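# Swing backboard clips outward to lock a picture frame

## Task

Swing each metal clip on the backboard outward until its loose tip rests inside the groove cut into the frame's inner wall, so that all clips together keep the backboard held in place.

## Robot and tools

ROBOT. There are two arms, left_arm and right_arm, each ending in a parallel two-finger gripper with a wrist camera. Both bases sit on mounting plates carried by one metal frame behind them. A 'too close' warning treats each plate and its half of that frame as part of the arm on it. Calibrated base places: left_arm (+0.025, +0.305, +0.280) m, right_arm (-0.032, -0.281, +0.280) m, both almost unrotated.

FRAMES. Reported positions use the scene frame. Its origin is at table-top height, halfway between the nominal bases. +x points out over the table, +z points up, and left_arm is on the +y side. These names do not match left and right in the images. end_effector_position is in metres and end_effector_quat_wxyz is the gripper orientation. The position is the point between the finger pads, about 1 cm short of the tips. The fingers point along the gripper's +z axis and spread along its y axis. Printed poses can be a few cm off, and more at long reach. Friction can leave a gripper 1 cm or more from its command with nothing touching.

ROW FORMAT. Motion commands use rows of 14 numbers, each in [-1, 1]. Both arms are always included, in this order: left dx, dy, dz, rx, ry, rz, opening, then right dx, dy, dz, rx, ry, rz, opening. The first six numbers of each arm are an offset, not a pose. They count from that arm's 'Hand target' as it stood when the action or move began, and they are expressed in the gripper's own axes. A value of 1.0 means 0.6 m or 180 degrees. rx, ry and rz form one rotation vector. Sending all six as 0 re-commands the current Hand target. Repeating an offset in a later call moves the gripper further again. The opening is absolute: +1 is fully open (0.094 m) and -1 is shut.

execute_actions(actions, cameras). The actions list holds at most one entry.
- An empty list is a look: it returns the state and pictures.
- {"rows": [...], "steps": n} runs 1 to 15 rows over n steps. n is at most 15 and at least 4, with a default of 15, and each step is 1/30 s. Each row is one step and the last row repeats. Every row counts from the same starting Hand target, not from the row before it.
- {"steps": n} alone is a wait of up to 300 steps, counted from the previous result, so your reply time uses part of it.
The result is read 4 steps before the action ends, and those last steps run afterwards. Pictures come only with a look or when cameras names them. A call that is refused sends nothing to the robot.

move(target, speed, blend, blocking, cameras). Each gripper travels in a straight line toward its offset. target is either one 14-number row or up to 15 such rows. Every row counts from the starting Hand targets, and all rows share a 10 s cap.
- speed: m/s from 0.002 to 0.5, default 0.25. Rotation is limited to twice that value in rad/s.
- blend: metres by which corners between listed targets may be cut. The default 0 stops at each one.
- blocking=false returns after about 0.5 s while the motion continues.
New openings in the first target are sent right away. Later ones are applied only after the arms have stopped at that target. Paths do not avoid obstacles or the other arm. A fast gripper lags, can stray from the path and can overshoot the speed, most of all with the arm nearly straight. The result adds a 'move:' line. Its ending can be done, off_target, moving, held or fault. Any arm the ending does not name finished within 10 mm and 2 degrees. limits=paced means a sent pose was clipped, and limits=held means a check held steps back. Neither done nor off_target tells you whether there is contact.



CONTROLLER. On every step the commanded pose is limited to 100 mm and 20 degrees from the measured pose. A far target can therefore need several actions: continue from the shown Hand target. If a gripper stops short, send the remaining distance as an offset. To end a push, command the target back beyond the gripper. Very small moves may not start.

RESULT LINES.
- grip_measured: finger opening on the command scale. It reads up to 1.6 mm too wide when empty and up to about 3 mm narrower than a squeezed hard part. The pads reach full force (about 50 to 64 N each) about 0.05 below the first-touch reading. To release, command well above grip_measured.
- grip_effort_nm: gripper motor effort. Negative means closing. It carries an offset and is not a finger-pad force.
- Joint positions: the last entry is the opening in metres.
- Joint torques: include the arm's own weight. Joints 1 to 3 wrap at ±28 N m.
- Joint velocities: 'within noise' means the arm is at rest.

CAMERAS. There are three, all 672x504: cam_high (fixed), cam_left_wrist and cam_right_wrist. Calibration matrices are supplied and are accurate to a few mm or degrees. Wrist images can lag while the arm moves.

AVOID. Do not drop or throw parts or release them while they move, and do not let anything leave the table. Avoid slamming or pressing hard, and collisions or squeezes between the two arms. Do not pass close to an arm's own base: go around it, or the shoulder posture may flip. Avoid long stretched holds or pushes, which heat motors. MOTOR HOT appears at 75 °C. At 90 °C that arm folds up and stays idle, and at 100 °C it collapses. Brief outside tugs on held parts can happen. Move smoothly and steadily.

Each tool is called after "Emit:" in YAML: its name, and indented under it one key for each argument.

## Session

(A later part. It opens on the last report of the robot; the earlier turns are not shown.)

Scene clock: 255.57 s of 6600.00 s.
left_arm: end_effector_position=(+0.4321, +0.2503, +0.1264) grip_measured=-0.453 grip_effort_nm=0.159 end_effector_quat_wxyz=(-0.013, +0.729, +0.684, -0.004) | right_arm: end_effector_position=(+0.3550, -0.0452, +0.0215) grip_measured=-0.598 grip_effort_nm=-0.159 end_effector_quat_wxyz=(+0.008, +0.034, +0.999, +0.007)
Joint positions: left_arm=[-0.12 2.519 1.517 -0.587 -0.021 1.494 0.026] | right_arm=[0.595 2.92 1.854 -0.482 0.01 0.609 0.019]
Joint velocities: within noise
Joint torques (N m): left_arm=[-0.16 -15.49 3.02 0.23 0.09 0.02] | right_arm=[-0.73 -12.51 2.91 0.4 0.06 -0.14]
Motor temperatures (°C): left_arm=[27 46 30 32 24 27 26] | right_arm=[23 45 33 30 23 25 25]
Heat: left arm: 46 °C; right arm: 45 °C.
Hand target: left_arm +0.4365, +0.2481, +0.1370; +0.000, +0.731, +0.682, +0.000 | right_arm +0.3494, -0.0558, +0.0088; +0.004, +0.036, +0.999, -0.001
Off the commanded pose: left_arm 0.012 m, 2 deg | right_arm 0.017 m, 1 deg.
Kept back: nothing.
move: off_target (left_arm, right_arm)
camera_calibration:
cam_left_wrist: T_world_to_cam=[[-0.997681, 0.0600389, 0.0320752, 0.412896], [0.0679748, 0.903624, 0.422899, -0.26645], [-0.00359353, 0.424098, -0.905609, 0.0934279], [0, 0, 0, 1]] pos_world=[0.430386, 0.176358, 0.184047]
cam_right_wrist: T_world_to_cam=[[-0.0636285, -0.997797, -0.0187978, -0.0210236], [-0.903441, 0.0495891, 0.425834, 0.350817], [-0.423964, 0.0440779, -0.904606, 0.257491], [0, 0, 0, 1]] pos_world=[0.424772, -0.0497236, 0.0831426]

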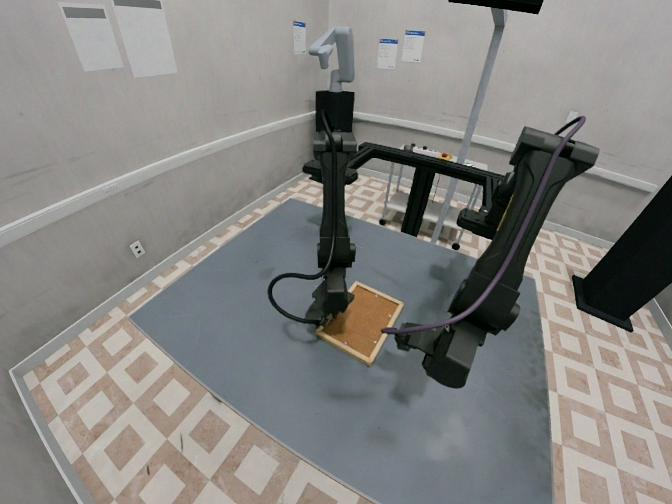

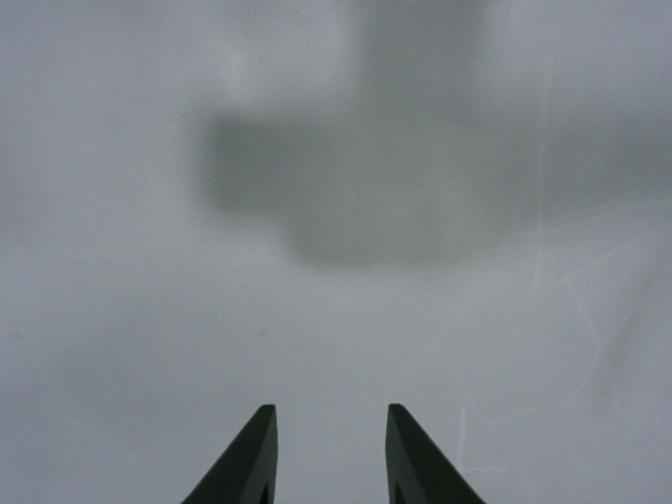

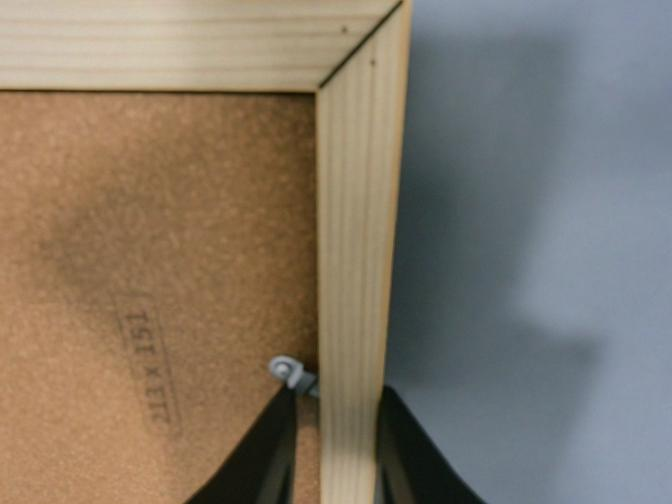

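Rotating well; completing the last two stages.

Emit:
move:
  target:
    - [0,0,0,0,0,0,-0.45, 0,-0.006,0,0,0,0,-0.66]
    - [0,0,0,0,0,0,-0.45, 0,-0.011,0,0,0,0,-0.70]
  speed: 0.03

Emit:
zoom_image:
  camera: "cam_right_wrist"
  region: [200, 280, 420, 500]

Scene clock: 257.70 s of 6600.00 s.
left_arm: end_effector_position=(+0.4321, +0.2503, +0.1264) grip_measured=-0.453 grip_effort_nm=0.154 end_effector_quat_wxyz=(-0.013, +0.729, +0.684, -0.004) | right_arm: end_effector_position=(+0.3549, -0.0478, +0.0210) grip_measured=-0.697 grip_effort_nm=-0.178 end_effector_quat_wxyz=(+0.007, +0.032, +0.999, +0.015)
Joint positions: left_arm=[-0.12 2.519 1.517 -0.587 -0.021 1.494 0.026] | right_arm=[0.584 2.912 1.831 -0.459 -0.004 0.595 0.014]
Joint velocities: within noise
Joint torques (N m): left_arm=[-0.17 -15.47 3.02 0.22 0.1 0.01] | right_arm=[-0.9 -12.59 2.37 0.36 0.21 -0.1]
Motor temperatures (°C): left_arm=[27 46 30 32 24 27 26] | right_arm=[23 45 33 30 23 25 25]
Heat: left arm: 46 °C; right arm: 45 °C.
Hand target: left_arm +0.4365, +0.2481, +0.1370; +0.000, +0.731, +0.682, +0.000 | right_arm +0.3487, -0.0625, +0.0086; +0.004, +0.036, +0.999, -0.001
Off the commanded pose: left_arm 0.012 m, 2 deg | right_arm 0.020 m, 2 deg.
Kept back: nothing.
move: off_target (left_arm, right_arm); target 2's new opening was sent with right_arm's hand 0.020 m and 2 deg from that target
camera_calibration:
cam_left_wrist: T_world_to_cam=[[-0.997681, 0.0600389, 0.0320752, 0.412896], [0.0679748, 0.903624, 0.422899, -0.26645], [-0.00359353, 0.424098, -0.905609, 0.0934279], [0, 0, 0, 1]] pos_world=[0.430386, 0.176358, 0.184047]
cam_right_wrist: T_world_to_cam=[[-0.0599885, -0.997622, -0.0339334, -0.0246814], [-0.903353, 0.0397942, 0.427048, 0.350486], [-0.424682, 0.0562718, -0.903592, 0.257887], [0, 0, 0, 1]] pos_world=[0.424653, -0.0530819, 0.082513]

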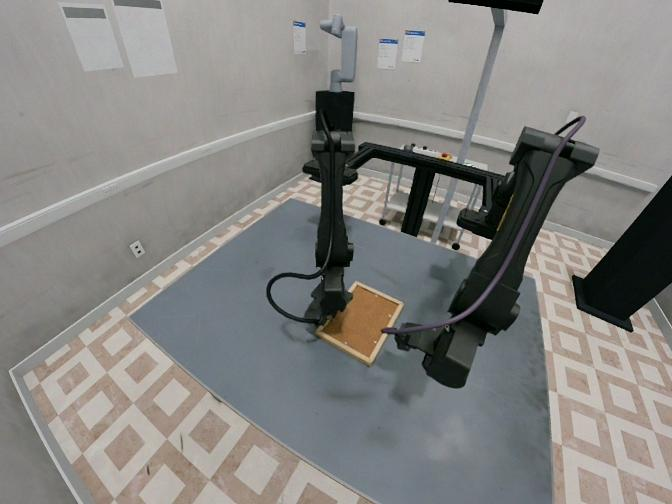

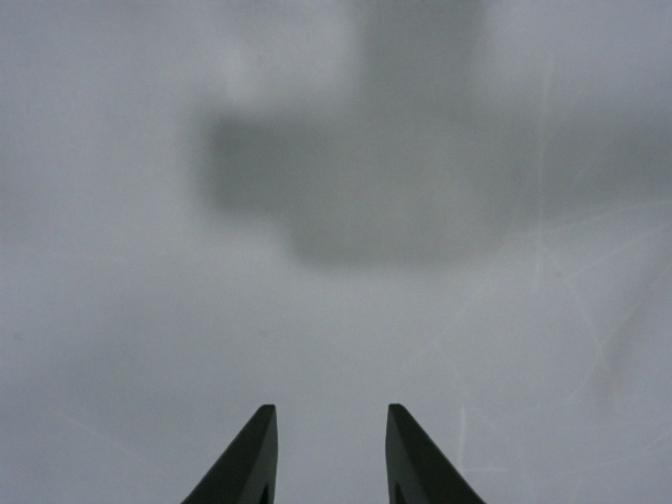

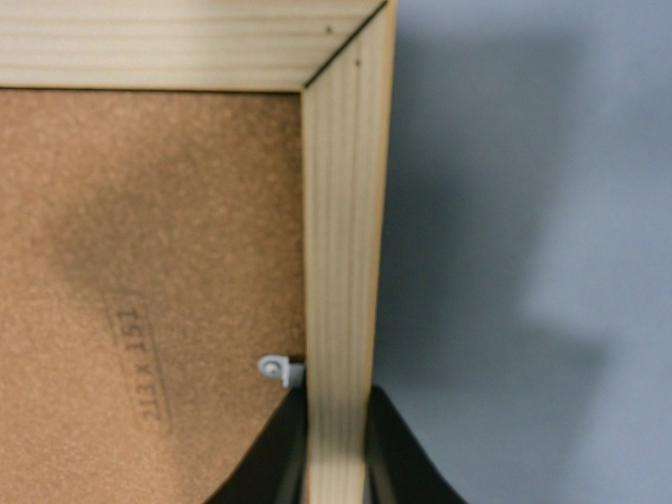

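Scaled by 2.291 from the camera's 672x504 image, which has a finer 960x720 frame.

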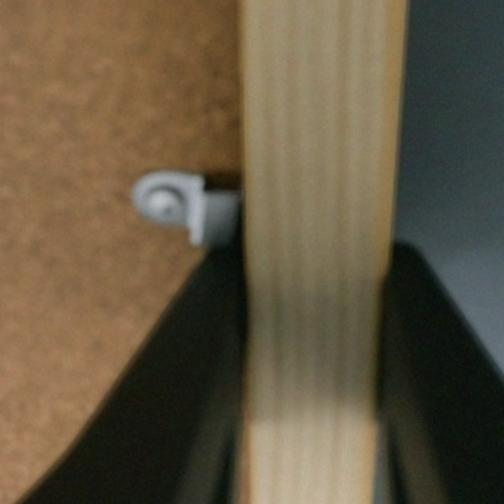

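C6 is perpendicular. Opening and lifting.

Emit:
move:
  target:
    - [0,0,0,0,0,0,-0.45, 0,0.018,0,0,0,0,-0.45]
    - [0,0,0,0,0,0,-0.45, 0,0.018,-0.1,0,0,0,-0.3]
    - [0,0,0,0,0,0,-0.45, 0.15,0.03,-0.25,0,0,0,-0.3]
  speed: [0.04,0.1,0.15]

Emit:
zoom_image:
  camera: "cam_right_wrist"
  region: [0, 0, 504, 504]

Emit:
zoom_image:
  camera: "cam_high"
  region: [300, 270, 430, 380]

Scene clock: 261.20 s of 6600.00 s.
left_arm: end_effector_position=(+0.4322, +0.2503, +0.1264) grip_measured=-0.453 grip_effort_nm=0.159 end_effector_quat_wxyz=(-0.013, +0.729, +0.684, -0.004) | right_arm: end_effector_position=(+0.2611, -0.0335, +0.1535) grip_measured=-0.302 grip_effort_nm=0.056 end_effector_quat_wxyz=(+0.001, +0.032, +0.999, +0.006)
Joint positions: left_arm=[-0.12 2.519 1.517 -0.586 -0.021 1.494 0.026] | right_arm=[0.751 2.36 1.312 -0.514 0.007 0.761 0.033]
Joint velocities: within noise
Joint torques (N m): left_arm=[-0.16 -15.49 3.03 0.21 0.11 0.02] | right_arm=[0.29 -13.42 3.36 0.04 0.09 0.02]
Motor temperatures (°C): left_arm=[27 46 30 32 24 27 26] | right_arm=[23 46 33 30 23 25 25]
Heat: left arm: 46 °C; right arm: 46 °C.
Hand target: left_arm +0.4365, +0.2480, +0.1370; +0.000, +0.731, +0.682, +0.000 | right_arm +0.2592, -0.0378, +0.1580; +0.004, +0.036, +0.999, +0.000
Off the commanded pose: left_arm 0.012 m, 2 deg | right_arm 0.006 m, 1 deg.
Kept back: nothing.
move: off_target (left_arm)
camera_calibration:
cam_left_wrist: T_world_to_cam=[[-0.997693, 0.0600364, 0.0316952, 0.413044], [0.0678113, 0.903647, 0.422876, -0.266375], [-0.00325328, 0.42405, -0.905633, 0.0932996], [0, 0, 0, 1]] pos_world=[0.430458, 0.176348, 0.184047]
cam_right_wrist: T_world_to_cam=[[-0.0594331, -0.998116, -0.0152068, -0.0145811], [-0.898166, 0.0468212, 0.437157, 0.206], [-0.435621, 0.0396398, -0.899257, 0.338659], [0, 0, 0, 1]] pos_world=[0.331682, -0.0376232, 0.214266]

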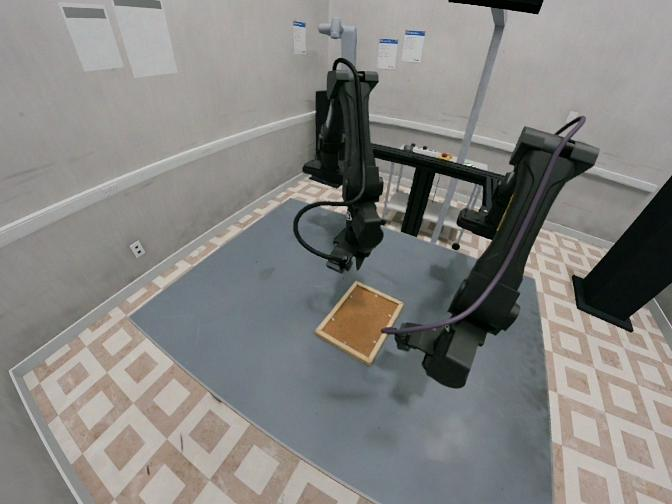

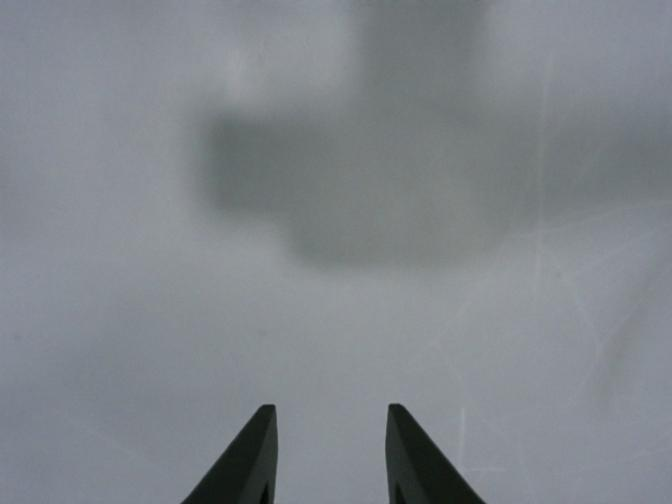

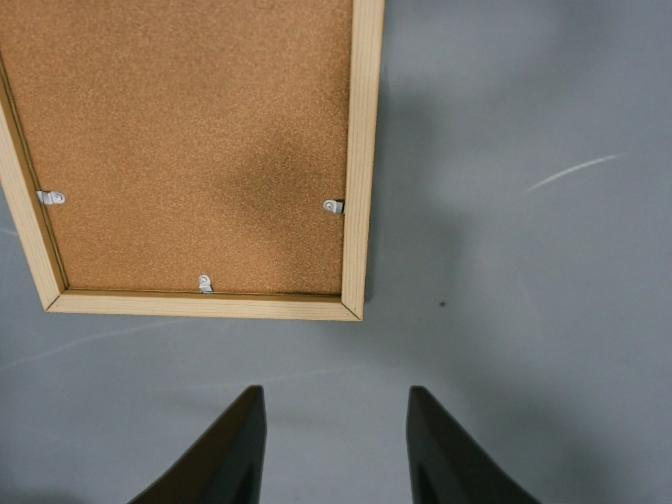

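Scaled by 1.000.

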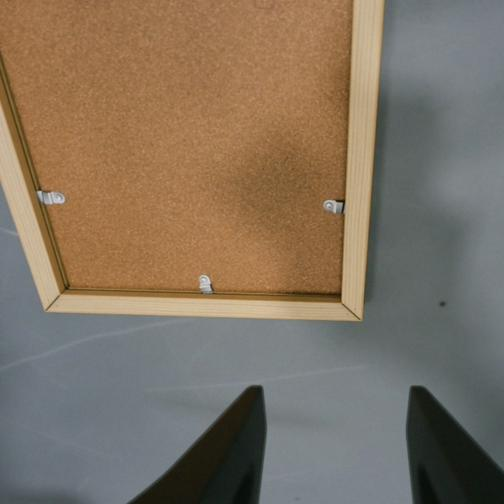

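Scaled by 3.877 from the camera's 672x504 image, which has a finer 960x720 frame.

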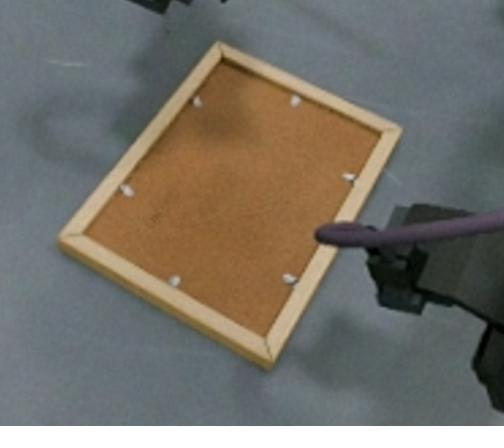

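Emit:
zoom_image:
  camera: "cam_right_wrist"
  region: [170, 250, 240, 310]

Emit:
zoom_image:
  camera: "cam_right_wrist"
  region: [20, 170, 90, 230]

Emit:
zoom_image:
  camera: "cam_right_wrist"
  region: [300, 180, 370, 240]

Scaled by 7.200 from the camera's 672x504 image, which has a finer 960x720 frame.

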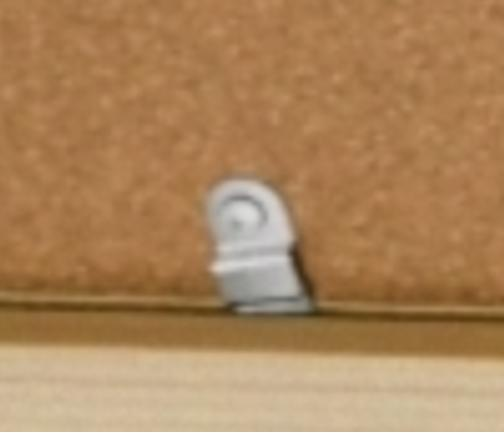

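Scaled by 7.200 from the camera's 672x504 image, which has a finer 960x720 frame.

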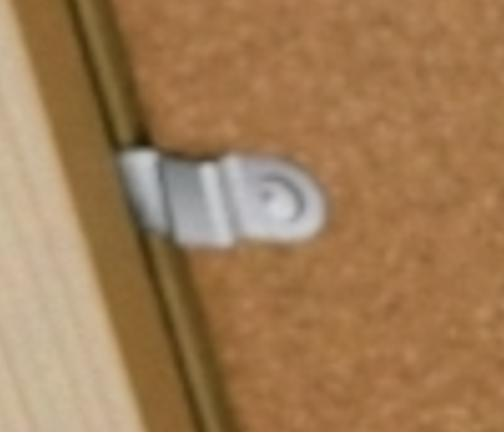

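Scaled by 7.200 from the camera's 672x504 image, which has a finer 960x720 frame.

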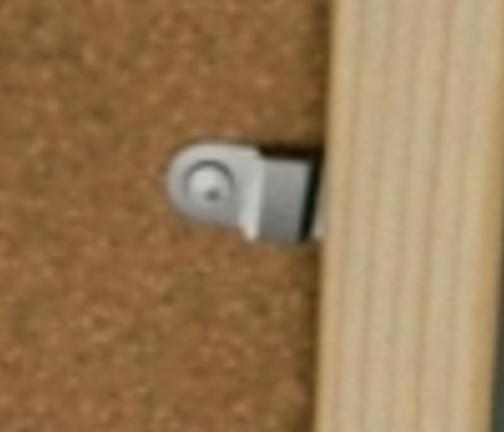

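Emit:
move:
  target: [0,0,0,0,0,0,-0.45, 0.063,0.138,0.06,0,0,0,-0.3]
  speed: 0.15

Emit:
zoom_image:
  camera: "cam_right_wrist"
  region: [270, 160, 410, 300]

Scene clock: 263.83 s of 6600.00 s.
left_arm: end_effector_position=(+0.4322, +0.2503, +0.1264) grip_measured=-0.453 grip_effort_nm=0.159 end_effector_quat_wxyz=(-0.013, +0.729, +0.684, -0.004) | right_arm: end_effector_position=(+0.2291, +0.0524, +0.1314) grip_measured=-0.302 grip_effort_nm=0.051 end_effector_quat_wxyz=(+0.009, +0.031, +0.999, +0.015)
Joint positions: left_arm=[-0.12 2.519 1.517 -0.586 -0.021 1.494 0.026] | right_arm=[0.957 2.514 1.507 -0.532 0.01 0.966 0.033]
Joint velocities: within noise
Joint torques (N m): left_arm=[-0.16 -15.47 3.03 0.22 0.1 0.02] | right_arm=[0.18 -10.1 6.68 0.01 0.13 0.02]
Motor temperatures (°C): left_arm=[27 46 30 32 24 27 26] | right_arm=[23 45 33 30 23 25 25]
Heat: left arm: 46 °C; right arm: 45 °C.
Hand target: left_arm +0.4365, +0.2480, +0.1370; +0.000, +0.731, +0.682, +0.000 | right_arm +0.2278, +0.0475, +0.1216; +0.005, +0.036, +0.999, +0.000
Off the commanded pose: left_arm 0.012 m, 2 deg | right_arm 0.011 m, 2 deg.
Kept back: nothing.
move: off_target (left_arm, right_arm)
camera_calibration:
cam_left_wrist: T_world_to_cam=[[-0.997693, 0.0600364, 0.0316952, 0.413044], [0.0678113, 0.903647, 0.422876, -0.266375], [-0.00325328, 0.42405, -0.905633, 0.0932996], [0, 0, 0, 1]] pos_world=[0.430458, 0.176348, 0.184047]
cam_right_wrist: T_world_to_cam=[[-0.0582472, -0.9977, -0.0346674, 0.0712573], [-0.905397, 0.0381656, 0.422847, 0.186905], [-0.420551, 0.0560174, -0.905538, 0.297884], [0, 0, 0, 1]] pos_world=[0.298649, 0.0472733, 0.193183]

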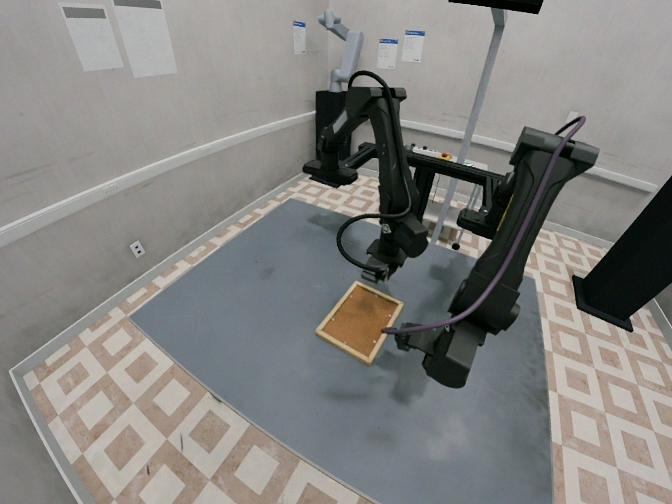

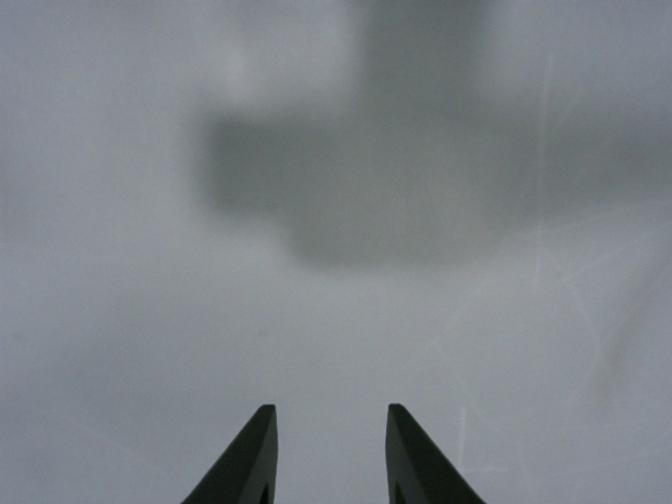

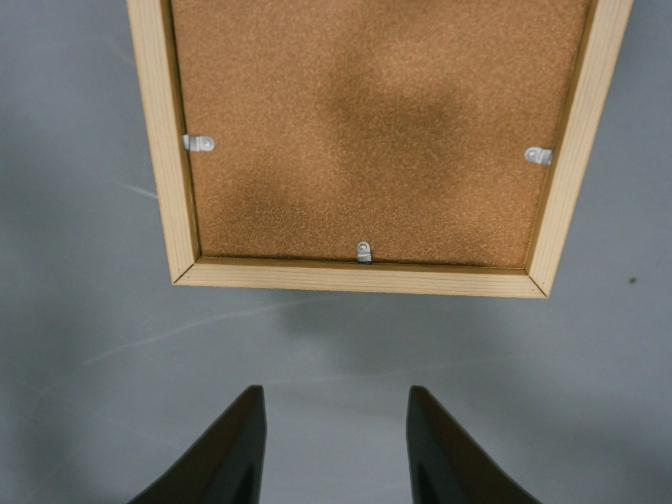

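Scaled by 3.600 from the camera's 672x504 image, which has a finer 960x720 frame.

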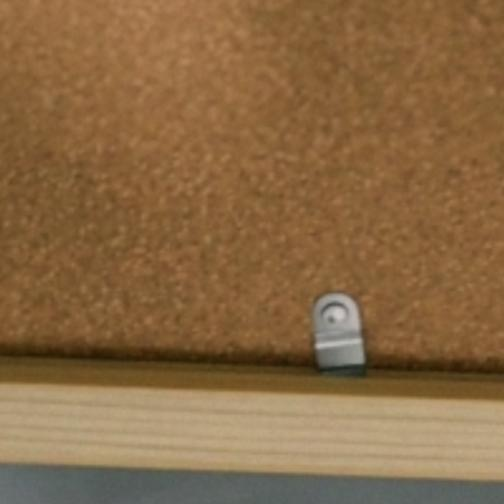

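Emit:
zoom_image:
  camera: "cam_right_wrist"
  region: [500, 120, 580, 190]

Emit:
zoom_image:
  camera: "cam_right_wrist"
  region: [160, 110, 240, 180]

Emit:
move:
  target: [0.2,0,-0.1,0,0,0,-0.45, -0.2,0.0,0,0,0,0,-0.3]
  speed: 0.15

Emit:
zoom_image:
  camera: "cam_right_wrist"
  region: [100, 0, 604, 504]

Scaled by 6.300 from the camera's 672x504 image, which has a finer 960x720 frame.

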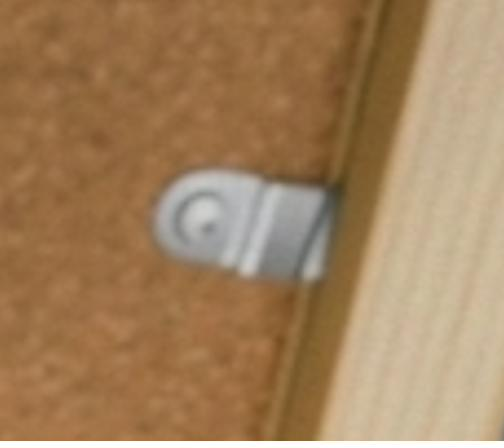

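Scaled by 6.300 from the camera's 672x504 image, which has a finer 960x720 frame.

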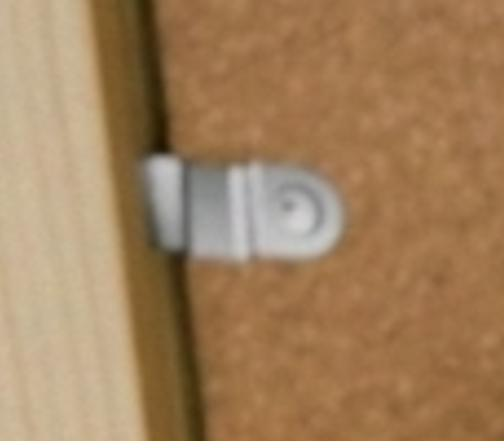

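Scene clock: 265.70 s of 6600.00 s.
left_arm: end_effector_position=(+0.4351, +0.3704, +0.1817) grip_measured=-0.453 grip_effort_nm=0.159 end_effector_quat_wxyz=(-0.012, +0.727, +0.686, -0.008) | right_arm: end_effector_position=(+0.3506, +0.0427, +0.1356) grip_measured=-0.302 grip_effort_nm=0.051 end_effector_quat_wxyz=(+0.012, +0.040, +0.999, +0.013)
Joint positions: left_arm=[0.17 2.393 1.55 -0.744 -0.019 1.778 0.026] | right_arm=[0.753 2.769 2.076 -0.842 0.01 0.78 0.033]
Joint velocities: within noise
Joint torques (N m): left_arm=[-0.54 -14.74 6.16 0.01 0.11 0.01] | right_arm=[0.25 -12.11 8.03 0.06 0.11 -0.13]
Motor temperatures (°C): left_arm=[27 46 30 32 24 27 26] | right_arm=[23 45 33 30 23 25 25]
Heat: left arm: 46 °C; right arm: 45 °C.
Hand target: left_arm +0.4450, +0.3677, +0.1970; +0.000, +0.731, +0.682, +0.000 | right_arm +0.3473, +0.0388, +0.1225; +0.004, +0.036, +0.999, -0.001
Off the commanded pose: left_arm 0.018 m, 2 deg | right_arm 0.014 m, 2 deg.
Kept back: nothing.
move: off_target (left_arm, right_arm)
camera_calibration:
cam_left_wrist: T_world_to_cam=[[-0.997843, 0.0544153, 0.0367229, 0.408191], [0.0647791, 0.90686, 0.416423, -0.397138], [-0.0106428, 0.417903, -0.908429, 0.098551], [0, 0, 0, 1]] pos_world=[0.434086, 0.296752, 0.239914]
cam_right_wrist: T_world_to_cam=[[-0.0753372, -0.996669, -0.0312413, 0.0742133], [-0.90675, 0.0554375, 0.418008, 0.295852], [-0.414884, 0.0598196, -0.907906, 0.351517], [0, 0, 0, 1]] pos_world=[0.419693, 0.0365372, 0.197794]

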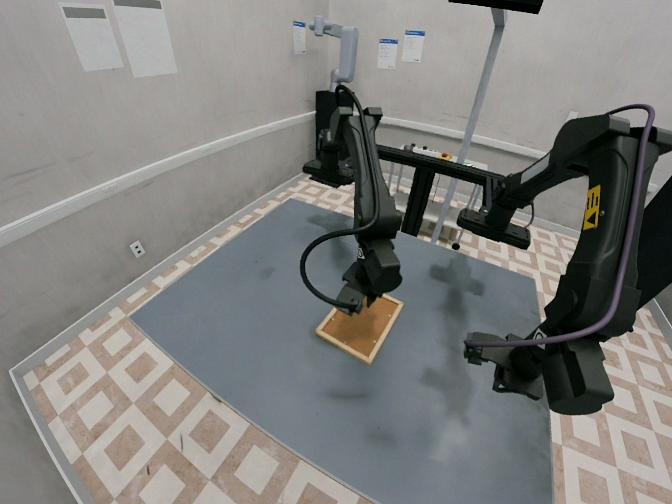

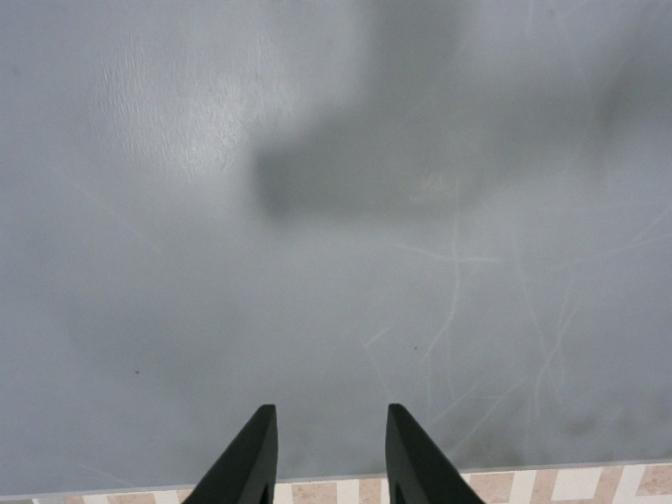

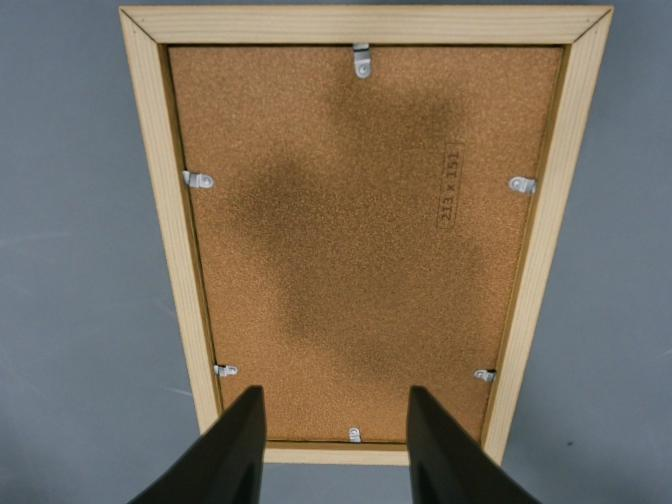

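Scaled by 1.000.

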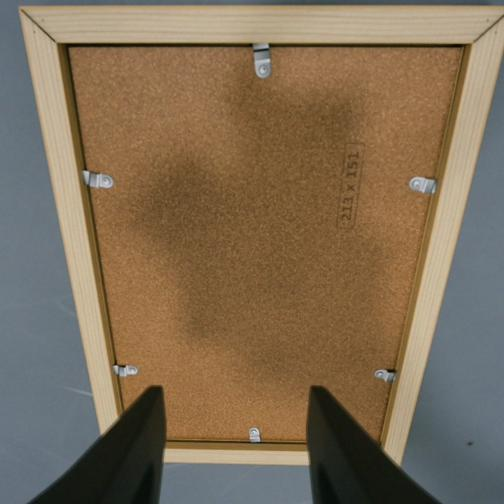

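Emit:
finished_scene:
  scene: 1

The scene is finished: the task was done.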